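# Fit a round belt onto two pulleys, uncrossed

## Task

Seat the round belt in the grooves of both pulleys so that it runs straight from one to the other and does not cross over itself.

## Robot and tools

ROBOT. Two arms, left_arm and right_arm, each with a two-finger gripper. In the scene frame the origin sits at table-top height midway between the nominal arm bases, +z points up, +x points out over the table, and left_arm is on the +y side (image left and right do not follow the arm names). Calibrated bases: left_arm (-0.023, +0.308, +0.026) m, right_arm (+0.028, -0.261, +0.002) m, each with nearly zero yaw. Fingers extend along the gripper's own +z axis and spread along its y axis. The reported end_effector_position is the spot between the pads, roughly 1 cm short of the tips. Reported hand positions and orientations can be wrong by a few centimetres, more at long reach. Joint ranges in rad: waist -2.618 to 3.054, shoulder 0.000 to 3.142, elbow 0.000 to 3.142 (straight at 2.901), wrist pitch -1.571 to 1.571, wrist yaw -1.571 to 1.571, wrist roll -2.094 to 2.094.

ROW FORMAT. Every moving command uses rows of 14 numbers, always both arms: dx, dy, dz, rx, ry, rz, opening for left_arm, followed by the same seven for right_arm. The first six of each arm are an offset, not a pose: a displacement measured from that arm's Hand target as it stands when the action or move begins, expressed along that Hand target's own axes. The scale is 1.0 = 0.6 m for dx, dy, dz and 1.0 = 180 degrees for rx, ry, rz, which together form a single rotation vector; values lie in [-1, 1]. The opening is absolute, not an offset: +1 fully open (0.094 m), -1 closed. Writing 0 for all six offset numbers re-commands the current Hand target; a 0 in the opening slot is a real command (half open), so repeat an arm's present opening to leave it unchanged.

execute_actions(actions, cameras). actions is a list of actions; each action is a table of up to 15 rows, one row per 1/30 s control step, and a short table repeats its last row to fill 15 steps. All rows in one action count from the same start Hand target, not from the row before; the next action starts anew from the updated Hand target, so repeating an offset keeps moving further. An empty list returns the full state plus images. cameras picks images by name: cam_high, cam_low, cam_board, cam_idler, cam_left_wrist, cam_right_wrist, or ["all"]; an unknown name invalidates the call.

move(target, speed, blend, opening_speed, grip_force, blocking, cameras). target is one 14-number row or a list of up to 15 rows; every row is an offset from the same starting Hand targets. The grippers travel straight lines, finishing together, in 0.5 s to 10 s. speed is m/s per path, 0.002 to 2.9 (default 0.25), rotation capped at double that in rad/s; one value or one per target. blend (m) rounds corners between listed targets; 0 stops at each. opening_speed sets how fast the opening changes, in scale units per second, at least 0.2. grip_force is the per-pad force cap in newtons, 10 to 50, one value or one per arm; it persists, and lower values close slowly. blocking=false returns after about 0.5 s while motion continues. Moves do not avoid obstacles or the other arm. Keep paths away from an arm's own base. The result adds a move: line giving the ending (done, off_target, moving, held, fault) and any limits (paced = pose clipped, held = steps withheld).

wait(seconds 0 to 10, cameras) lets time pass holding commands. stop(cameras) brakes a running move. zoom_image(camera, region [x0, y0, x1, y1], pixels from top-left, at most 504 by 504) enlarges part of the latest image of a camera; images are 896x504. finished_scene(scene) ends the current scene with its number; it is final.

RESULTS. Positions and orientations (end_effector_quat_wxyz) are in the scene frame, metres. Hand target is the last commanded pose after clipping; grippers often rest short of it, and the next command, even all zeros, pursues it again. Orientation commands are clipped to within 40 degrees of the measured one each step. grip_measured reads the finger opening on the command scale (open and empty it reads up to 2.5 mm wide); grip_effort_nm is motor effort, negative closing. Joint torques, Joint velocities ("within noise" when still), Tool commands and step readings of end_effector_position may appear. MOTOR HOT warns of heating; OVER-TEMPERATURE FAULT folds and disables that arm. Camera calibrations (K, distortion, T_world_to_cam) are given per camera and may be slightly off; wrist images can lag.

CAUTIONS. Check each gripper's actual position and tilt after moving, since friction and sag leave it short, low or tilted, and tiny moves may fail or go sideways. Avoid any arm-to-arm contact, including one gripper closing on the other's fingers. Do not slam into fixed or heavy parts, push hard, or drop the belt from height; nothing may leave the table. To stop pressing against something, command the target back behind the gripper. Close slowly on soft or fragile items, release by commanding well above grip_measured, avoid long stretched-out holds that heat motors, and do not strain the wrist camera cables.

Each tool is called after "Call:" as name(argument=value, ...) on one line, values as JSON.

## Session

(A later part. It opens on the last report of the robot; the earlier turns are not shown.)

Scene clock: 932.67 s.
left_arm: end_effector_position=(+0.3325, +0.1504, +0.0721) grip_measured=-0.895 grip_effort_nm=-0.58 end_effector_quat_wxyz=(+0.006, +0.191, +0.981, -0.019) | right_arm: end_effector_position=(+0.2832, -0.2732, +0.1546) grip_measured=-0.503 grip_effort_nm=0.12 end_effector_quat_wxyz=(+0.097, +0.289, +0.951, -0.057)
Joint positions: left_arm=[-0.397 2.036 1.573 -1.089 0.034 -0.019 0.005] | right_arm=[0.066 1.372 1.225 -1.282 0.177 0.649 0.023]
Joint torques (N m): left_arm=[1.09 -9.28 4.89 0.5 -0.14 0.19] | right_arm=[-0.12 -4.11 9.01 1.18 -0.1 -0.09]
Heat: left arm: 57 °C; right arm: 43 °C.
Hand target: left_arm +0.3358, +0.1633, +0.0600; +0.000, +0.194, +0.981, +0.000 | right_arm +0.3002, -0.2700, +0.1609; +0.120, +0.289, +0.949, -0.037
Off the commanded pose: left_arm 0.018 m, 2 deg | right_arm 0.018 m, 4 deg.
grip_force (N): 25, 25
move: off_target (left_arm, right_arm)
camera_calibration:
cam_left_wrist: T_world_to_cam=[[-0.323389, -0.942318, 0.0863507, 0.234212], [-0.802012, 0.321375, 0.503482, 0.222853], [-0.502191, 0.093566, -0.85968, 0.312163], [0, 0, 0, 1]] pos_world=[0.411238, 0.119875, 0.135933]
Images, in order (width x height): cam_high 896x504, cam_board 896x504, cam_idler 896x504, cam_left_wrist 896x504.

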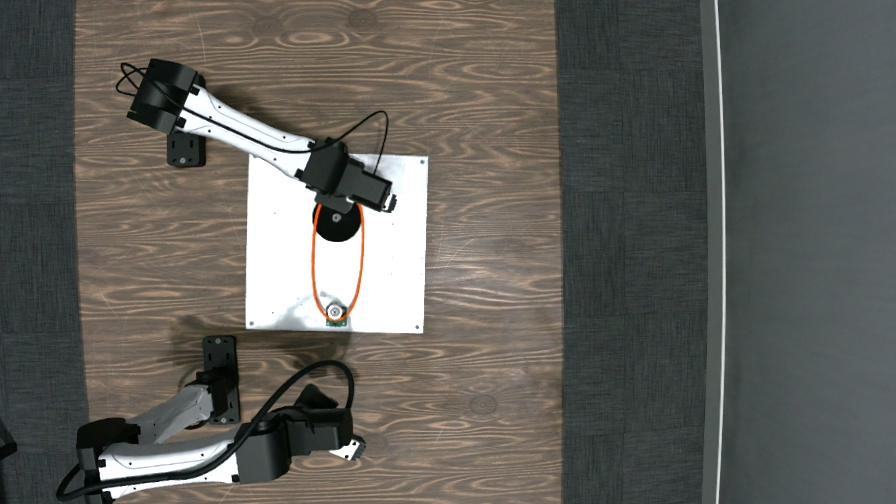

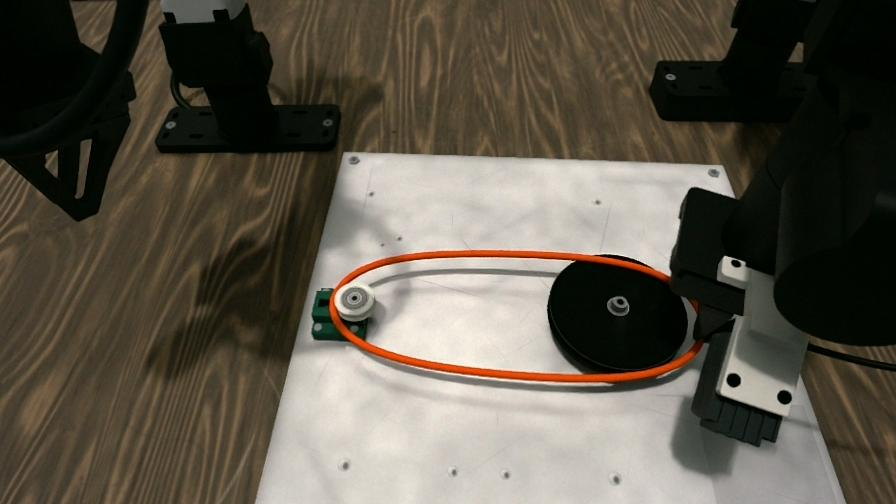

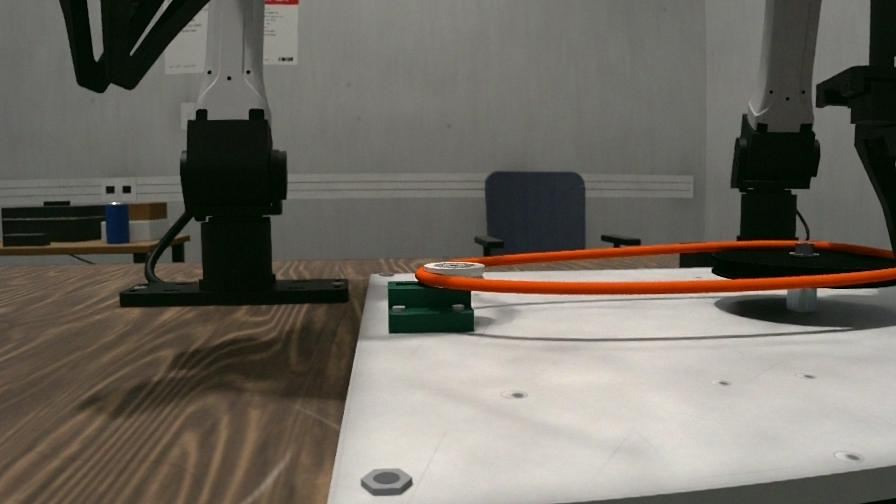

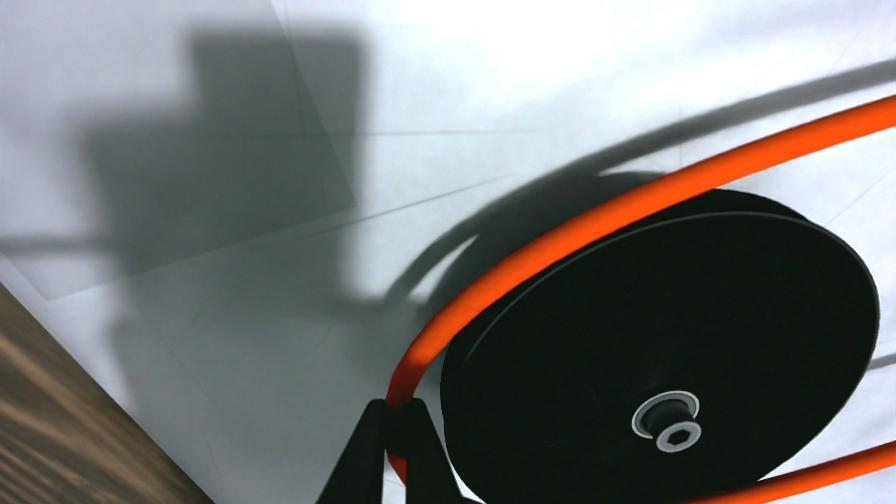

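Call:
move(target=[0.0183,-0.004,0.0033,0,0,-0.055,-0.96,0,0,0,0,0,0,-0.5], speed=0.08, cameras=["cam_left_wrist","cam_idler","cam_board","cam_high"])

Call:
zoom_image(camera="cam_board", region=[480, 200, 780, 430])

Call:
zoom_image(camera="cam_idler", region=[700, 200, 896, 300])

Scene clock: 948.23 s.
left_arm: end_effector_position=(+0.3246, +0.1526, +0.0585) grip_measured=-0.895 grip_effort_nm=-0.58 end_effector_quat_wxyz=(-0.005, +0.127, +0.992, -0.019) | right_arm: end_effector_position=(+0.2832, -0.2732, +0.1546) grip_measured=-0.503 grip_effort_nm=0.12 end_effector_quat_wxyz=(+0.097, +0.289, +0.951, -0.057)
Joint positions: left_arm=[-0.397 2.036 1.518 -1.052 0.04 -0.149 0.005] | right_arm=[0.066 1.372 1.225 -1.282 0.177 0.649 0.023]
Joint torques (N m): left_arm=[0.64 -12.25 4.03 0.42 -0.21 -0.17] | right_arm=[-0.12 -4.11 8.99 1.18 -0.09 -0.09]
Heat: left arm: 53 °C; right arm: 44 °C.
Hand target: left_arm +0.3247, +0.1653, +0.0581; +0.000, +0.109, +0.994, +0.000 | right_arm +0.3002, -0.2700, +0.1609; +0.120, +0.289, +0.949, -0.037
Off the commanded pose: left_arm 0.013 m, 3 deg | right_arm 0.018 m, 4 deg.
grip_force (N): 25, 25
move: off_target (left_arm, right_arm)
camera_calibration:
cam_left_wrist: T_world_to_cam=[[-0.19605, -0.976415, 0.0904349, 0.198533], [-0.824267, 0.21405, 0.524182, 0.245097], [-0.531176, 0.028223, -0.846791, 0.314907], [0, 0, 0, 1]] pos_world=[0.408218, 0.1325, 0.120231]
Images, in order (width x height): cam_high 896x504, cam_board 896x504, cam_idler 896x504, cam_left_wrist 896x504.

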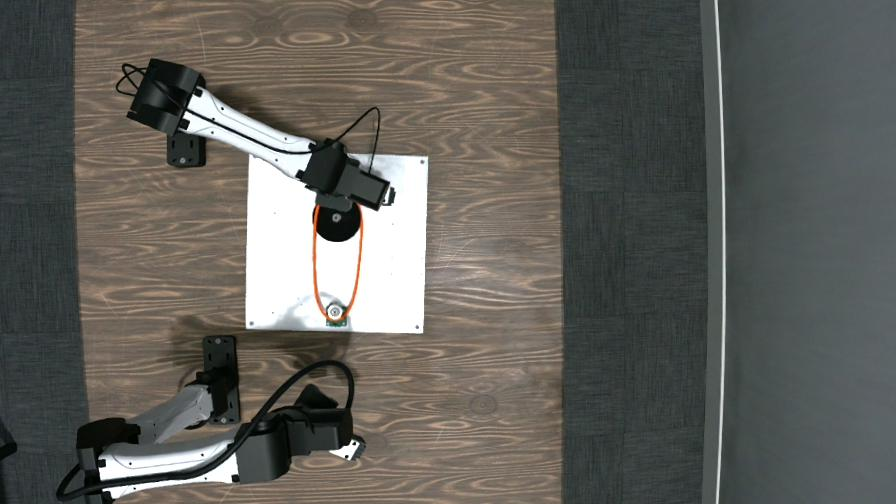

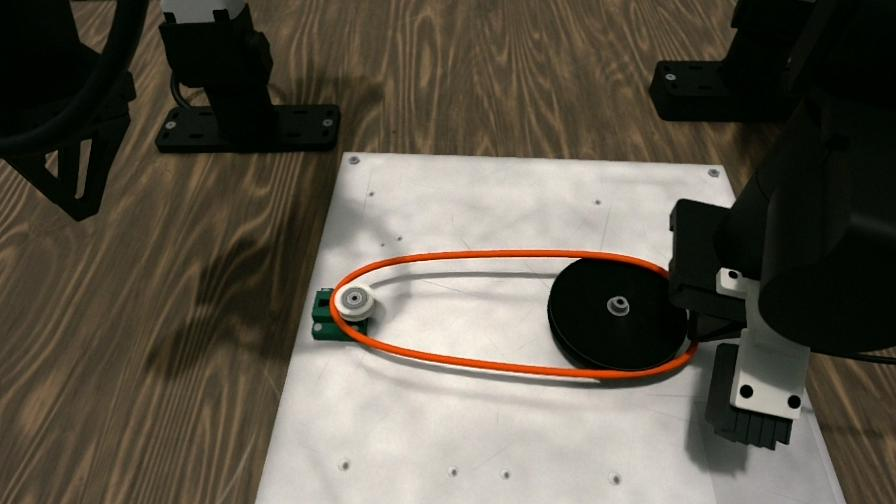

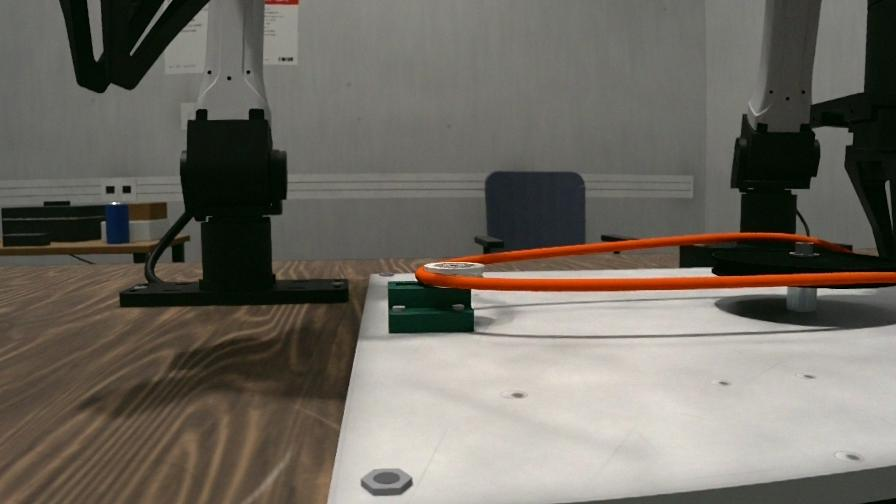

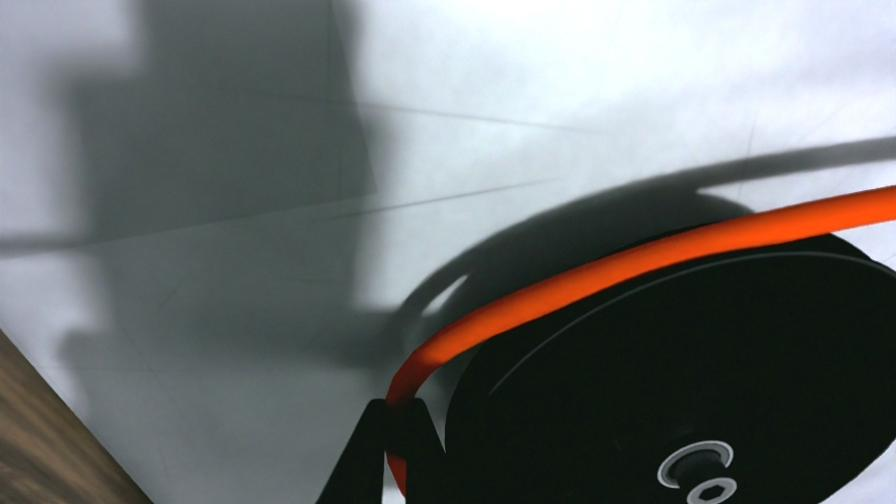

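Scaled by 1.680 from the camera's 896x504 image, which has a finer 1280x720 frame.

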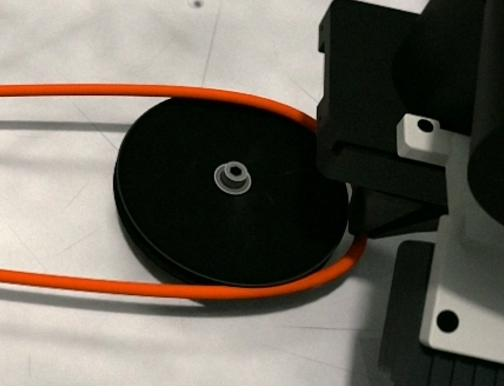

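Scaled by 2.571 from the camera's 896x504 image, which has a finer 1280x720 frame.

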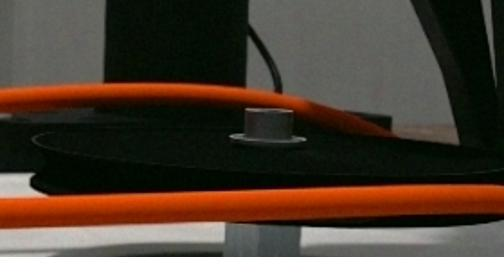

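Call:
move(target=[0,0.003,-0.0233,0,0,0,-0.96,0,0,0,0,0,0,-0.5], speed=0.08, cameras=["cam_left_wrist","cam_idler","cam_board"])

Call:
zoom_image(camera="cam_board", region=[480, 200, 780, 430])

Call:
zoom_image(camera="cam_idler", region=[700, 200, 896, 300])

Scene clock: 960.00 s.
left_arm: end_effector_position=(+0.3250, +0.1525, +0.0601) grip_measured=-0.895 grip_effort_nm=-0.58 end_effector_quat_wxyz=(-0.003, +0.127, +0.992, -0.020) | right_arm: end_effector_position=(+0.2832, -0.2732, +0.1546) grip_measured=-0.503 grip_effort_nm=0.12 end_effector_quat_wxyz=(+0.097, +0.289, +0.951, -0.057)
Joint positions: left_arm=[-0.397 2.031 1.518 -1.052 0.04 -0.149 0.005] | right_arm=[0.066 1.372 1.225 -1.282 0.177 0.649 0.023]
Joint torques (N m): left_arm=[0.84 -13.29 6.75 -0.08 -0.16 -0.13] | right_arm=[-0.12 -4.11 9.01 1.17 -0.09 -0.09]
Heat: left arm: 54 °C; right arm: 44 °C.
Hand target: left_arm +0.3251, +0.1670, +0.0720; +0.000, +0.109, +0.994, +0.000 | right_arm +0.3002, -0.2700, +0.1609; +0.120, +0.289, +0.949, -0.037
Off the commanded pose: left_arm 0.019 m, 3 deg | right_arm 0.018 m, 4 deg.
grip_force (N): 25, 25
move: off_target (left_arm, right_arm)
camera_calibration:
cam_left_wrist: T_world_to_cam=[[-0.196522, -0.976232, 0.0913829, 0.198395], [-0.826445, 0.215074, 0.520319, 0.245225], [-0.527607, 0.0267311, -0.849068, 0.315705], [0, 0, 0, 1]] pos_world=[0.408221, 0.132499, 0.12233]
Images, in order (width x height): cam_board 896x504, cam_idler 896x504, cam_left_wrist 896x504.

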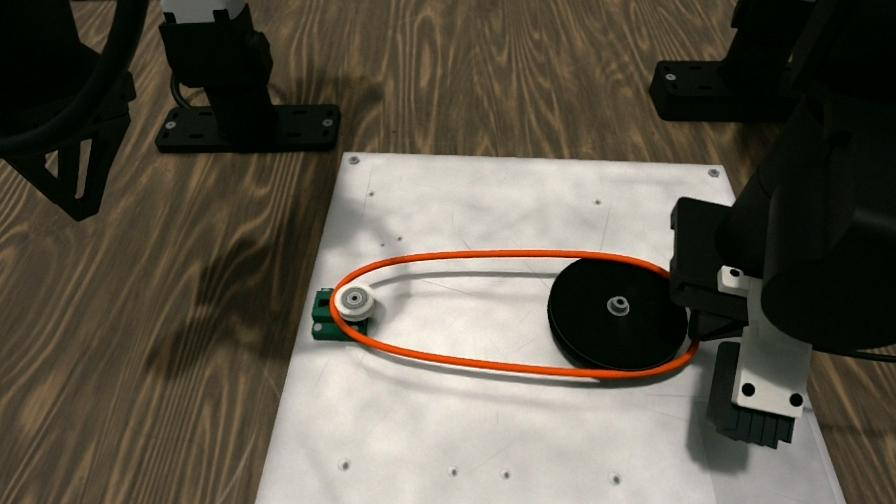

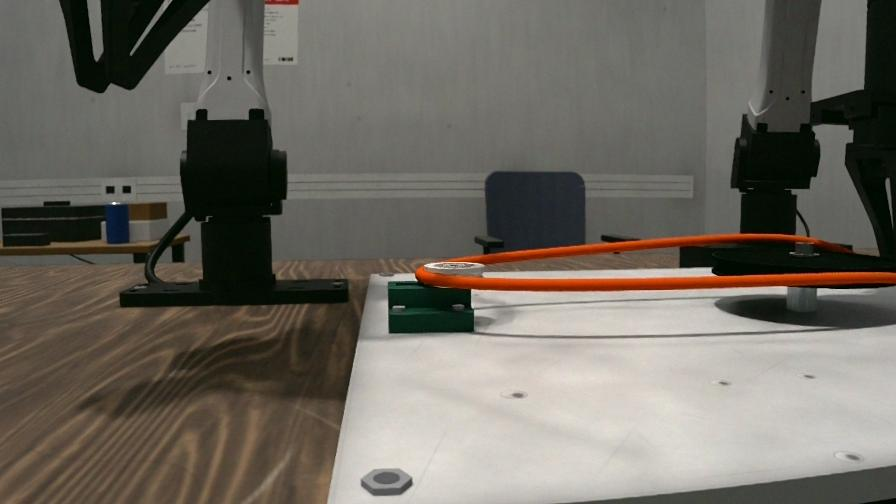

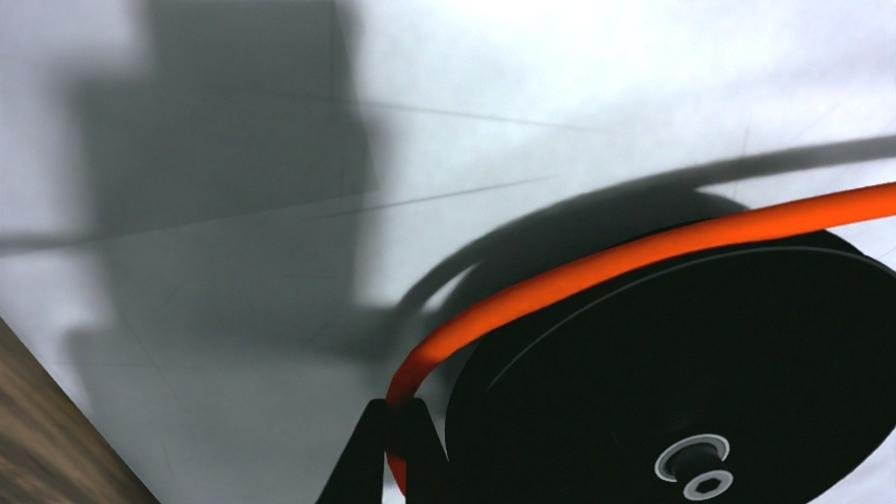

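Scaled by 1.680 from the camera's 896x504 image, which has a finer 1280x720 frame.

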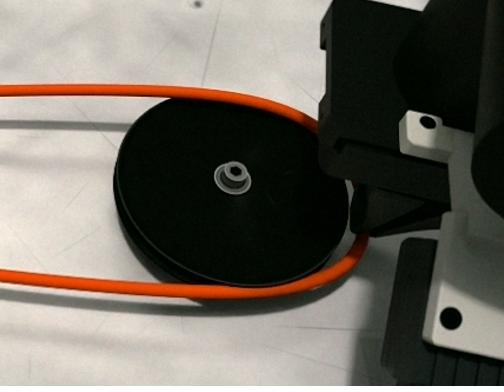

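Scaled by 2.571 from the camera's 896x504 image, which has a finer 1280x720 frame.

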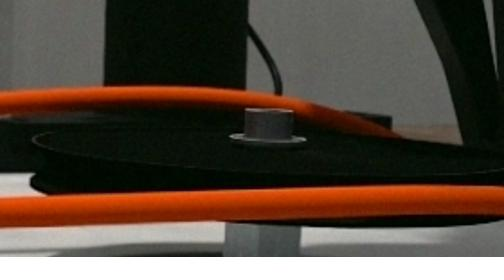

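Call:
move(target=[0,0.002,-0.015,0,0,0,-0.96,0,0,0,0,0,0,-0.5], speed=0.08, cameras=["cam_left_wrist","cam_idler","cam_board"])

Call:
zoom_image(camera="cam_board", region=[480, 200, 780, 430])

Call:
zoom_image(camera="cam_idler", region=[700, 200, 896, 300])

Scene clock: 969.33 s.
left_arm: end_effector_position=(+0.3230, +0.1540, +0.0636) grip_measured=-0.895 grip_effort_nm=-0.58 end_effector_quat_wxyz=(-0.009, +0.121, +0.992, -0.018) | right_arm: end_effector_position=(+0.2832, -0.2732, +0.1546) grip_measured=-0.503 grip_effort_nm=0.12 end_effector_quat_wxyz=(+0.097, +0.289, +0.951, -0.057)
Joint positions: left_arm=[-0.395 2.031 1.532 -1.079 0.04 -0.158 0.005] | right_arm=[0.066 1.372 1.225 -1.282 0.177 0.649 0.023]
Joint torques (N m): left_arm=[1.03 -14.02 7.64 -0.11 -0.16 -0.1] | right_arm=[-0.1 -4.11 9.01 1.17 -0.09 -0.09]
Heat: left arm: 57 °C; right arm: 44 °C.
Hand target: left_arm +0.3254, +0.1682, +0.0810; +0.000, +0.109, +0.994, +0.000 | right_arm +0.3002, -0.2700, +0.1609; +0.120, +0.289, +0.949, -0.037
Off the commanded pose: left_arm 0.023 m, 3 deg | right_arm 0.018 m, 4 deg.
grip_force (N): 25, 25
move: off_target (left_arm, right_arm)
camera_calibration:
cam_left_wrist: T_world_to_cam=[[-0.184788, -0.978783, 0.0885233, 0.195882], [-0.821973, 0.203299, 0.532006, 0.241143], [-0.538715, 0.0255447, -0.8421, 0.320938], [0, 0, 0, 1]] pos_world=[0.407304, 0.134503, 0.124633]
Images, in order (width x height): cam_board 896x504, cam_idler 896x504, cam_left_wrist 896x504.

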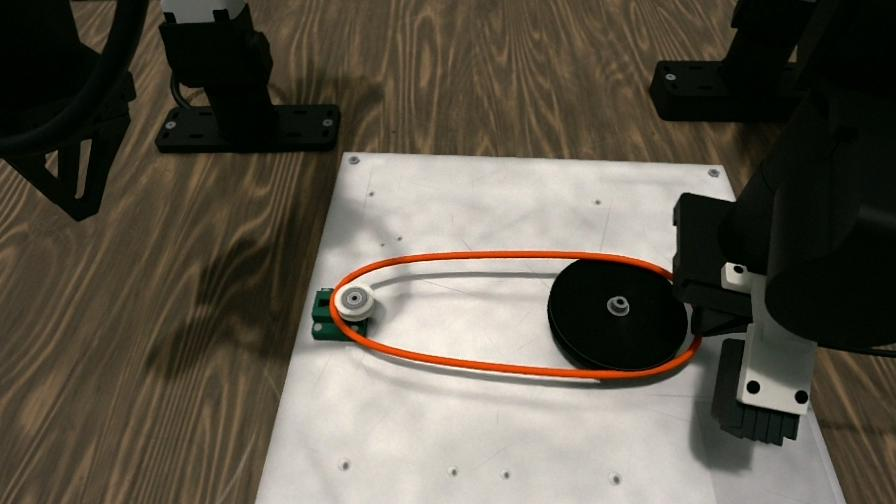

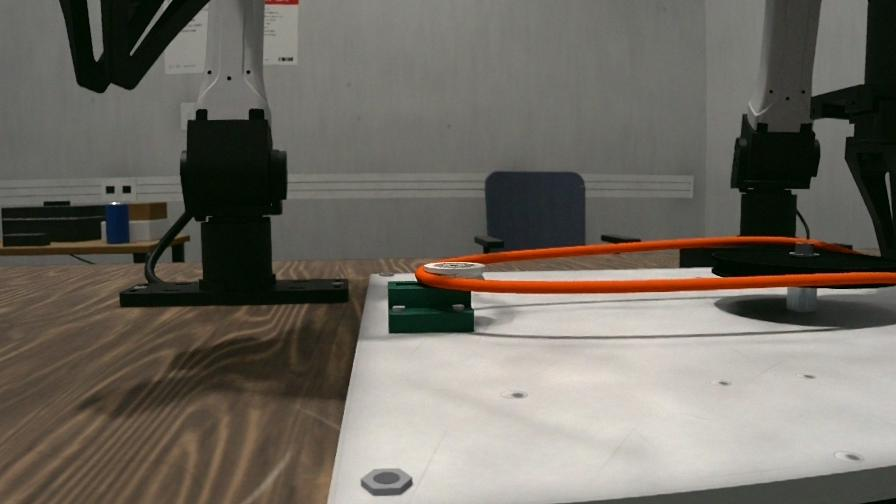

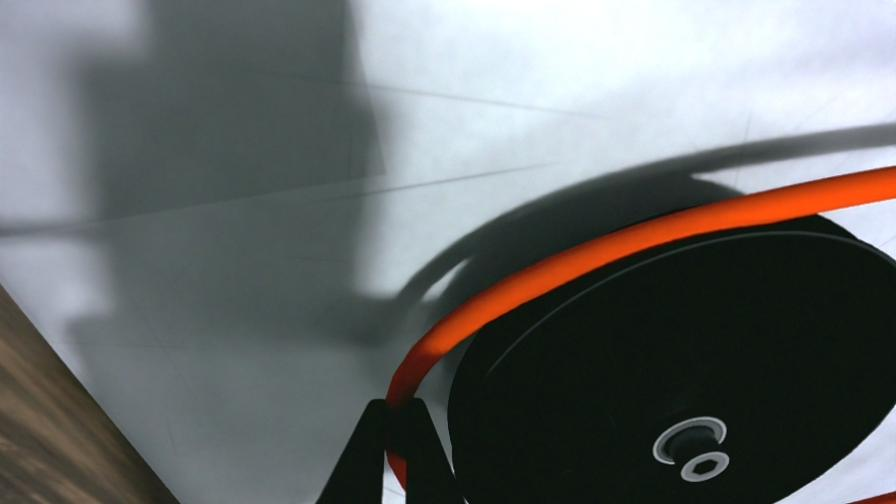

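Scaled by 1.680 from the camera's 896x504 image, which has a finer 1280x720 frame.

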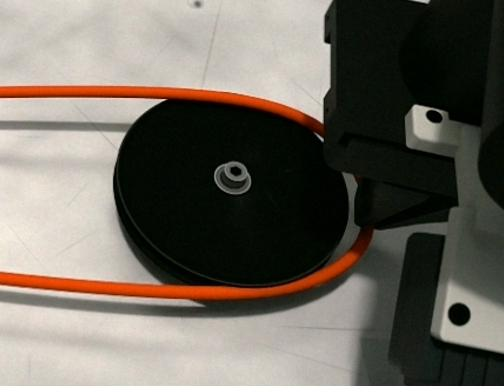

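Scaled by 2.571 from the camera's 896x504 image, which has a finer 1280x720 frame.

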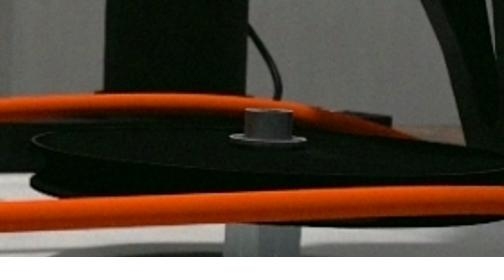

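Call:
move(target=[0,0,-0.01,0,0,0,-0.96,0,0,0,0,0,0,-0.5], speed=0.08, cameras=["cam_left_wrist","cam_idler","cam_board"])

Call:
zoom_image(camera="cam_idler", region=[700, 200, 896, 300])

Scene clock: 983.17 s.
left_arm: end_effector_position=(+0.3228, +0.1540, +0.0673) grip_measured=-0.895 grip_effort_nm=-0.58 end_effector_quat_wxyz=(-0.012, +0.121, +0.992, -0.017) | right_arm: end_effector_position=(+0.2832, -0.2732, +0.1546) grip_measured=-0.503 grip_effort_nm=0.12 end_effector_quat_wxyz=(+0.097, +0.289, +0.951, -0.057)
Joint positions: left_arm=[-0.395 2.031 1.547 -1.099 0.04 -0.158 0.005] | right_arm=[0.066 1.372 1.225 -1.282 0.177 0.649 0.023]
Joint torques (N m): left_arm=[1.17 -14.45 7.62 -0.15 -0.17 -0.06] | right_arm=[-0.12 -4.11 8.99 1.18 -0.09 -0.09]
Heat: left arm: 62 °C; right arm: 44 °C.
Hand target: left_arm +0.3254, +0.1682, +0.0870; +0.000, +0.109, +0.994, +0.000 | right_arm +0.3002, -0.2700, +0.1609; +0.120, +0.289, +0.949, -0.037
Off the commanded pose: left_arm 0.024 m, 3 deg | right_arm 0.018 m, 4 deg.
grip_force (N): 25, 25
move: off_target (left_arm, right_arm)
camera_calibration:
cam_left_wrist: T_world_to_cam=[[-0.184485, -0.978932, 0.0875022, 0.195636], [-0.819682, 0.202373, 0.535879, 0.238162], [-0.542298, 0.0271376, -0.839748, 0.324715], [0, 0, 0, 1]] pos_world=[0.407401, 0.134505, 0.127934]
Images, in order (width x height): cam_board 896x504, cam_idler 896x504, cam_left_wrist 896x504.

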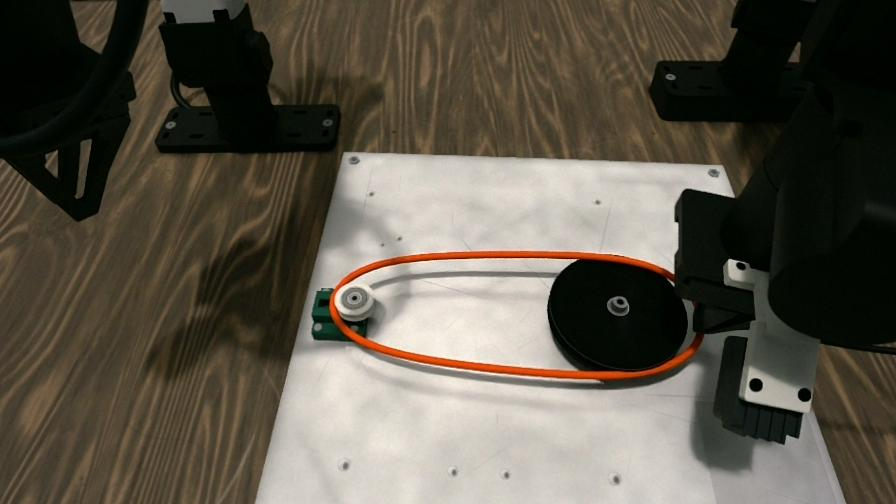

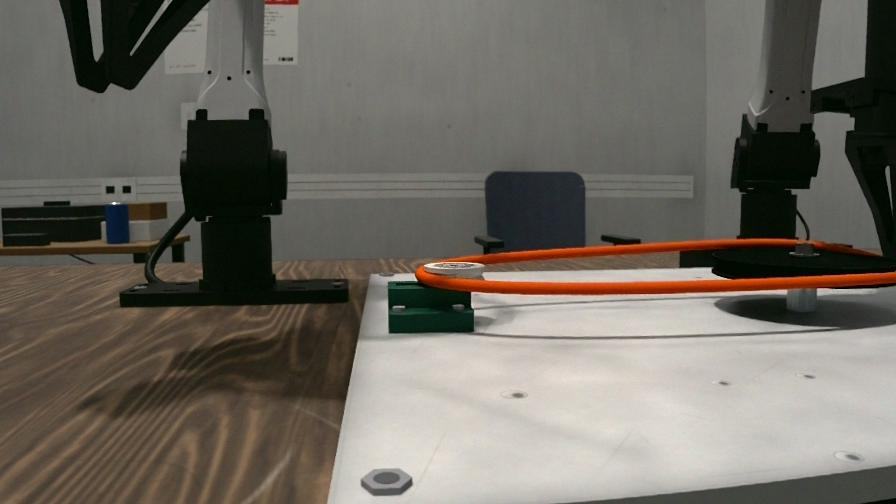

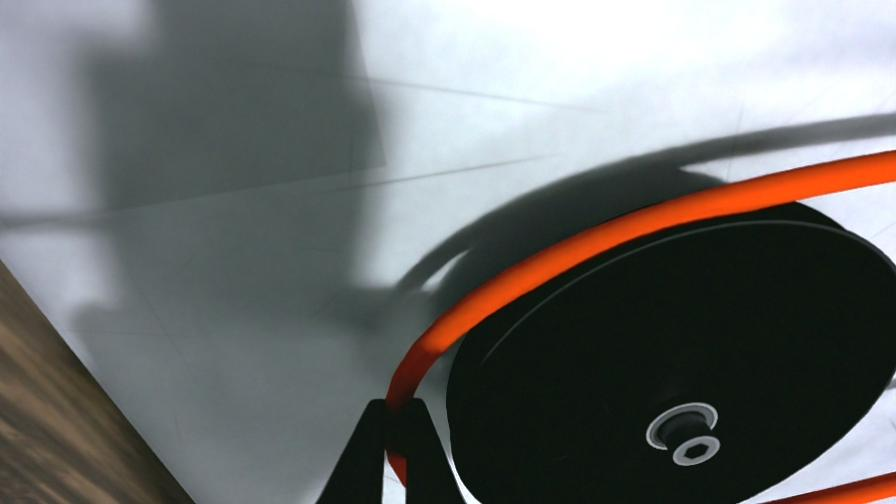

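Scaled by 2.571 from the camera's 896x504 image, which has a finer 1280x720 frame.

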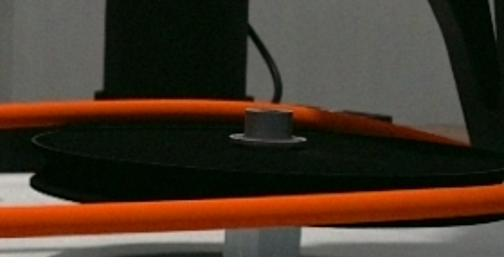

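Call:
move(target=[0,-0.012,-0.0083,0,0,0,-0.96,0,0,0,0,0,0,-0.5], speed=0.08, cameras=["cam_left_wrist","cam_idler","cam_board"])

Call:
zoom_image(camera="cam_idler", region=[700, 200, 896, 300])

Call:
zoom_image(camera="cam_board", region=[480, 200, 780, 430])

Scene clock: 991.97 s.
left_arm: end_effector_position=(+0.3226, +0.1524, +0.0720) grip_measured=-0.895 grip_effort_nm=-0.57 end_effector_quat_wxyz=(-0.013, +0.117, +0.993, -0.017) | right_arm: end_effector_position=(+0.2832, -0.2732, +0.1546) grip_measured=-0.503 grip_effort_nm=0.12 end_effector_quat_wxyz=(+0.097, +0.289, +0.951, -0.057)
Joint positions: left_arm=[-0.4 2.031 1.566 -1.121 0.04 -0.17 0.005] | right_arm=[0.066 1.372 1.225 -1.282 0.177 0.649 0.023]
Joint torques (N m): left_arm=[-0.08 -14.54 7.9 -0.16 -0.23 -0.17] | right_arm=[-0.12 -4.11 9.01 1.17 -0.09 -0.09]
Heat: left arm: 64 °C; right arm: 44 °C.
Hand target: left_arm +0.3238, +0.1613, +0.0920; +0.000, +0.108, +0.994, +0.000 | right_arm +0.3002, -0.2700, +0.1609; +0.120, +0.289, +0.949, -0.037
Off the commanded pose: left_arm 0.022 m, 3 deg | right_arm 0.018 m, 4 deg.
grip_force (N): 25, 25
move: off_target (left_arm, right_arm)
camera_calibration:
cam_left_wrist: T_world_to_cam=[[-0.176281, -0.980512, 0.0867249, 0.191261], [-0.819895, 0.195015, 0.538276, 0.236833], [-0.544699, 0.0237828, -0.838295, 0.329721], [0, 0, 0, 1]] pos_world=[0.407493, 0.133506, 0.132335]
Images, in order (width x height): cam_board 896x504, cam_idler 896x504, cam_left_wrist 896x504.

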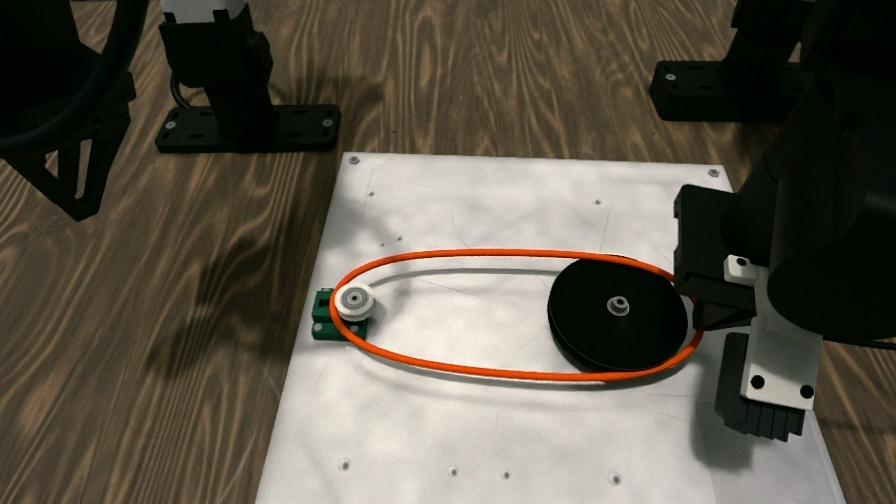

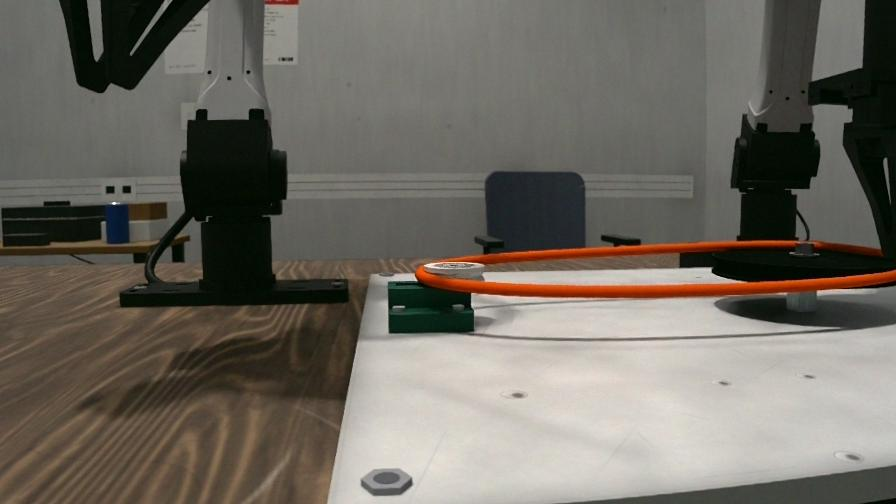

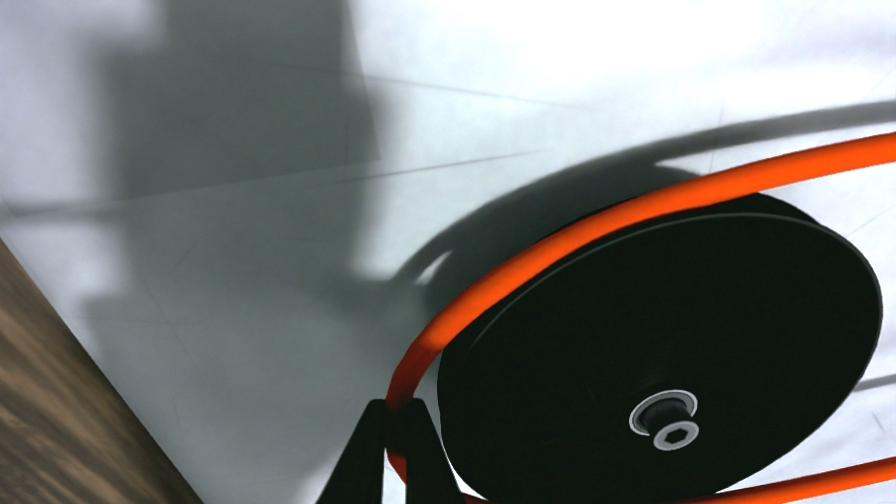

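Scaled by 2.571 from the camera's 896x504 image, which has a finer 1280x720 frame.

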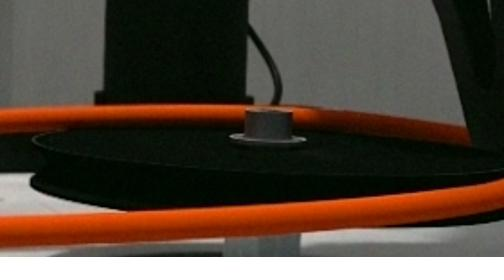

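Scaled by 1.680 from the camera's 896x504 image, which has a finer 1280x720 frame.

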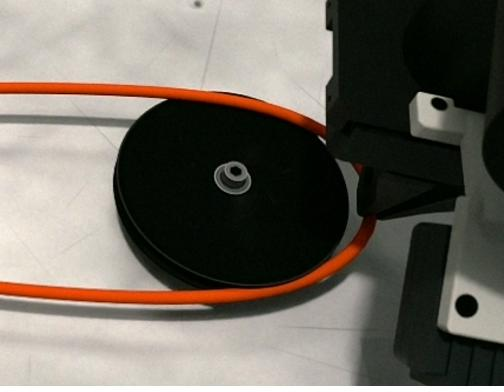

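Call:
move(target=[-0.0028,-0.013,0.0367,0,0,0,-0.96,0,0,0,0,0,0,-0.5], speed=0.08, cameras=["cam_left_wrist","cam_idler","cam_board"])

Call:
zoom_image(camera="cam_idler", region=[700, 200, 896, 300])

Call:
zoom_image(camera="cam_board", region=[480, 200, 780, 430])

Scene clock: 1002.47 s.
left_arm: end_effector_position=(+0.3224, +0.1482, +0.0720) grip_measured=-0.895 grip_effort_nm=-0.58 end_effector_quat_wxyz=(-0.010, +0.114, +0.993, -0.017) | right_arm: end_effector_position=(+0.2832, -0.2732, +0.1546) grip_measured=-0.503 grip_effort_nm=0.12 end_effector_quat_wxyz=(+0.097, +0.289, +0.951, -0.057)
Joint positions: left_arm=[-0.411 2.031 1.566 -1.115 0.038 -0.189 0.005] | right_arm=[0.066 1.372 1.225 -1.282 0.177 0.649 0.023]
Joint torques (N m): left_arm=[-0.58 -11.79 4.42 0.52 -0.21 -0.19] | right_arm=[-0.12 -4.11 9.01 1.18 -0.09 -0.09]
Heat: left arm: 66 °C; right arm: 44 °C.
Hand target: left_arm +0.3237, +0.1532, +0.0699; +0.000, +0.109, +0.994, +0.000 | right_arm +0.3002, -0.2700, +0.1609; +0.120, +0.289, +0.949, -0.037
Off the commanded pose: left_arm 0.006 m, 2 deg | right_arm 0.018 m, 4 deg.
grip_force (N): 25, 25
move: off_target (right_arm)
camera_calibration:
cam_left_wrist: T_world_to_cam=[[-0.169692, -0.981716, 0.0862456, 0.185155], [-0.824319, 0.189356, 0.533519, 0.240104], [-0.540095, 0.0194401, -0.841379, 0.329107], [0, 0, 0, 1]] pos_world=[0.407091, 0.129907, 0.132835]
Images, in order (width x height): cam_board 896x504, cam_idler 896x504, cam_left_wrist 896x504.

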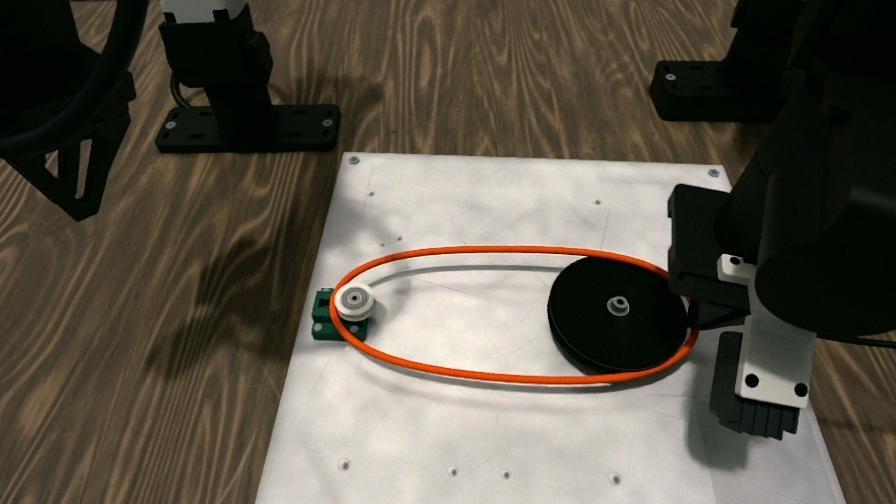

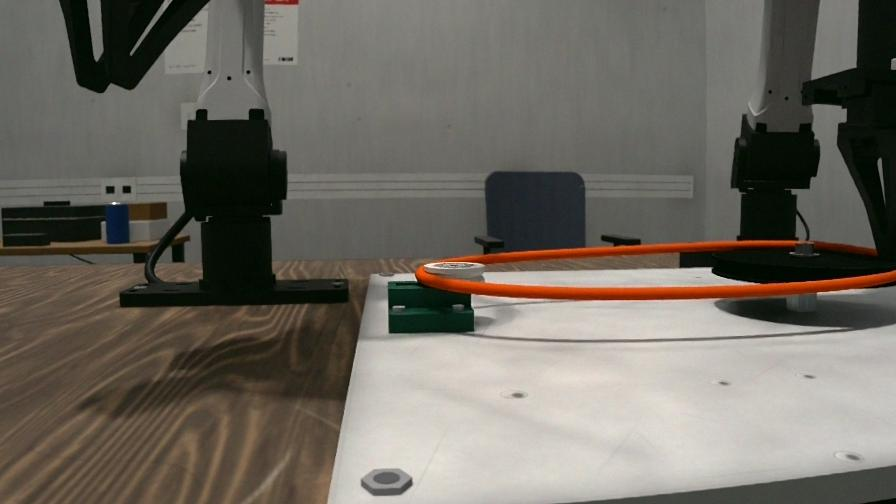

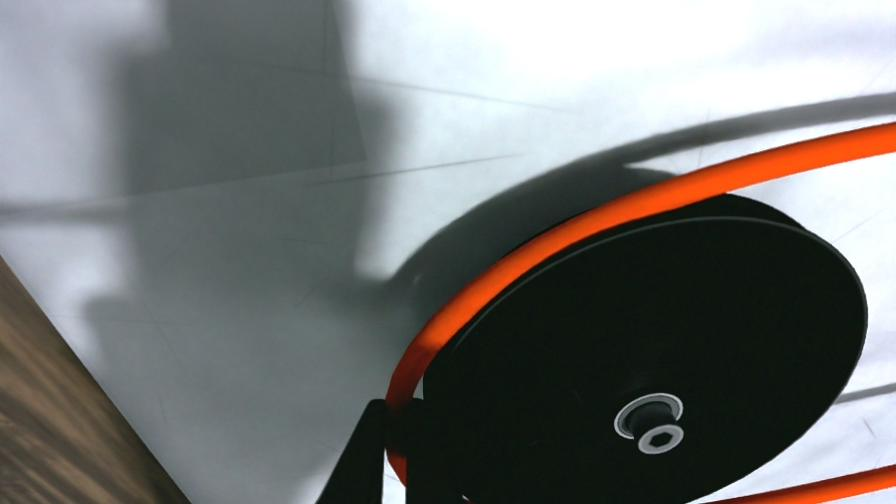

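Scaled by 2.571 from the camera's 896x504 image, which has a finer 1280x720 frame.

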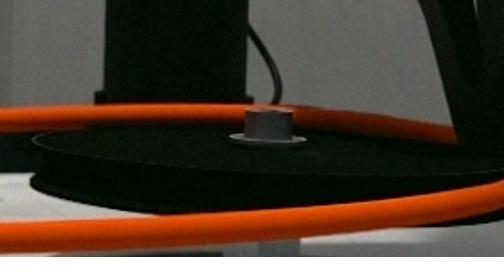

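Scaled by 1.680 from the camera's 896x504 image, which has a finer 1280x720 frame.

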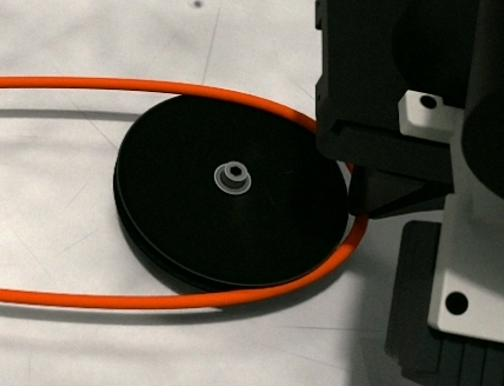

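Call:
move(target=[0,0,0.01,0,0,0,-0.96,0,0,0,0,0,0,-0.5], speed=0.08)

Scene clock: 1018.07 s.
left_arm: end_effector_position=(+0.3221, +0.1489, +0.0678) grip_measured=-0.895 grip_effort_nm=-0.58 end_effector_quat_wxyz=(-0.009, +0.114, +0.993, -0.016) | right_arm: end_effector_position=(+0.2832, -0.2732, +0.1546) grip_measured=-0.503 grip_effort_nm=0.12 end_effector_quat_wxyz=(+0.097, +0.289, +0.951, -0.057)
Joint positions: left_arm=[-0.411 2.031 1.549 -1.096 0.035 -0.189 0.005] | right_arm=[0.066 1.372 1.225 -1.282 0.177 0.649 0.023]
Joint torques (N m): left_arm=[-0.49 -11.25 4.57 0.5 -0.21 -0.16] | right_arm=[-0.1 -4.11 9.01 1.17 -0.09 -0.09]
Heat: left arm: 64 °C; right arm: 45 °C.
Hand target: left_arm +0.3237, +0.1532, +0.0639; -0.001, +0.109, +0.994, +0.000 | right_arm +0.3002, -0.2700, +0.1609; +0.120, +0.289, +0.949, -0.037
Off the commanded pose: left_arm 0.006 m, 2 deg | right_arm 0.018 m, 4 deg.
grip_force (N): 25, 25
move: off_target (right_arm)

Call:
move(target=[0,0,0,0,0,0,-0.75,0,0,0,0,0,0,-0.5], opening_speed=0.3, cameras=["cam_left_wrist","cam_idler","cam_board"])

Call:
zoom_image(camera="cam_idler", region=[700, 200, 896, 300])

Call:
zoom_image(camera="cam_board", region=[480, 200, 780, 430])

Call:
zoom_image(camera="cam_left_wrist", region=[300, 250, 700, 504])

Scene clock: 1031.73 s.
left_arm: end_effector_position=(+0.3228, +0.1506, +0.0678) grip_measured=-0.752 grip_effort_nm=0.11 end_effector_quat_wxyz=(-0.007, +0.114, +0.993, -0.011) | right_arm: end_effector_position=(+0.2832, -0.2732, +0.1546) grip_measured=-0.503 grip_effort_nm=0.12 end_effector_quat_wxyz=(+0.097, +0.289, +0.951, -0.057)
Joint positions: left_arm=[-0.411 2.031 1.549 -1.096 0.024 -0.189 0.012] | right_arm=[0.066 1.372 1.225 -1.282 0.177 0.649 0.023]
Joint torques (N m): left_arm=[-0.59 -11.33 4.49 0.59 -0.03 -0.16] | right_arm=[-0.12 -4.11 8.99 1.18 -0.09 -0.09]
Heat: left arm: 63 °C; right arm: 45 °C.
Hand target: left_arm +0.3237, +0.1532, +0.0639; -0.001, +0.109, +0.994, +0.000 | right_arm +0.3002, -0.2700, +0.1609; +0.120, +0.289, +0.949, -0.037
Off the commanded pose: left_arm 0.005 m, 2 deg | right_arm 0.018 m, 4 deg.
grip_force (N): 25, 25
move: off_target (right_arm)
camera_calibration:
cam_left_wrist: T_world_to_cam=[[-0.170351, -0.982655, 0.0732836, 0.189224], [-0.828052, 0.18307, 0.52992, 0.244618], [-0.534145, 0.0295899, -0.844875, 0.32258], [0, 0, 0, 1]] pos_world=[0.407096, 0.131615, 0.129045]
Images, in order (width x height): cam_board 896x504, cam_idler 896x504, cam_left_wrist 896x504.

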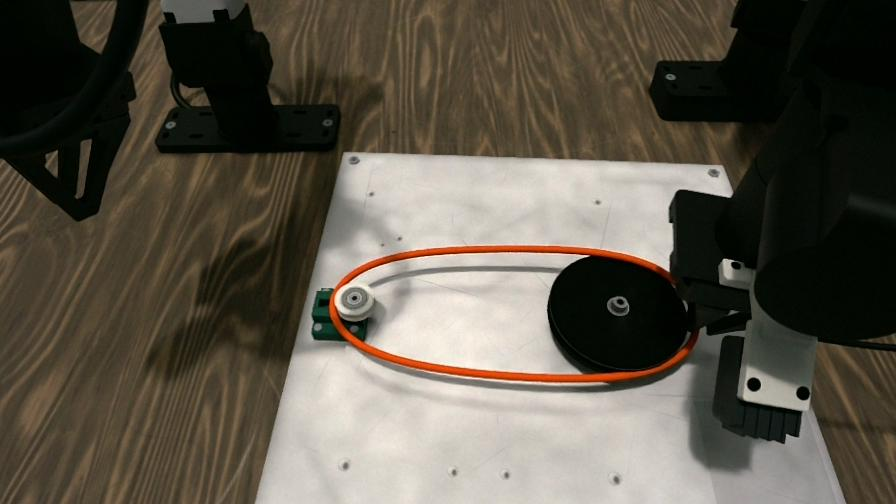

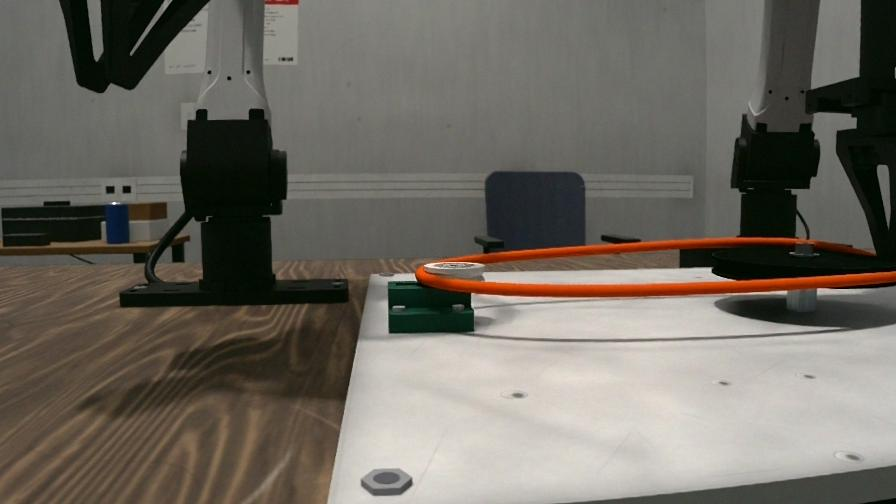

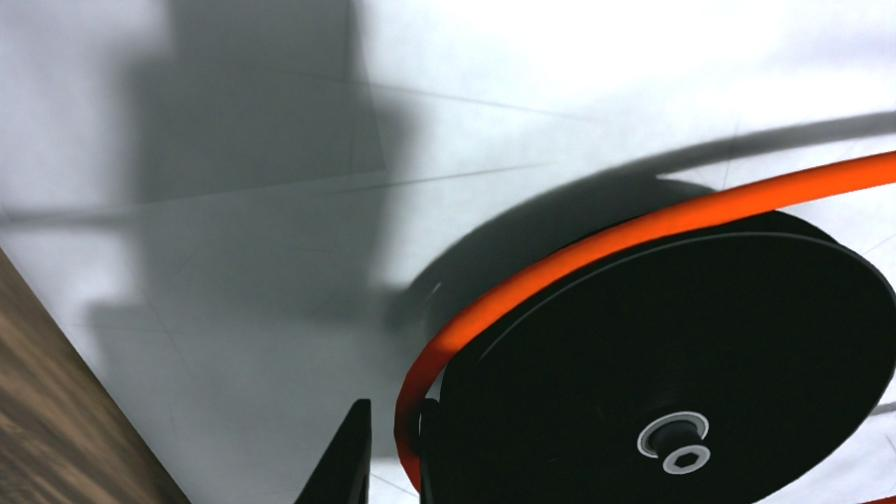

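Scaled by 2.571 from the camera's 896x504 image, which has a finer 1280x720 frame.

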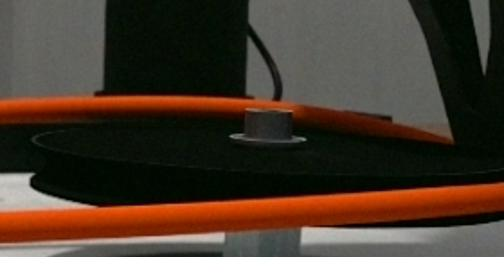

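Scaled by 1.680 from the camera's 896x504 image, which has a finer 1280x720 frame.

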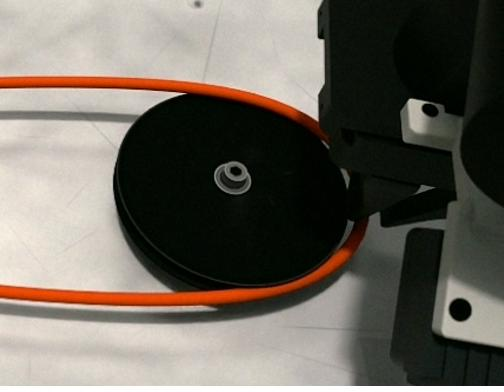

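Scaled by 1.260 from the camera's 896x504 image, which has a finer 1280x720 frame.

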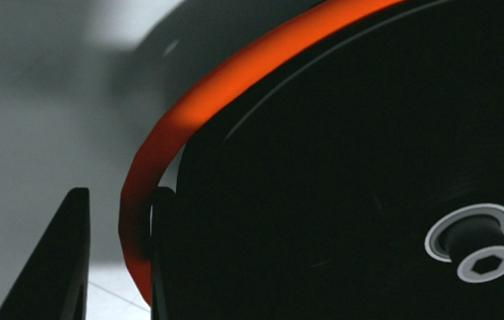

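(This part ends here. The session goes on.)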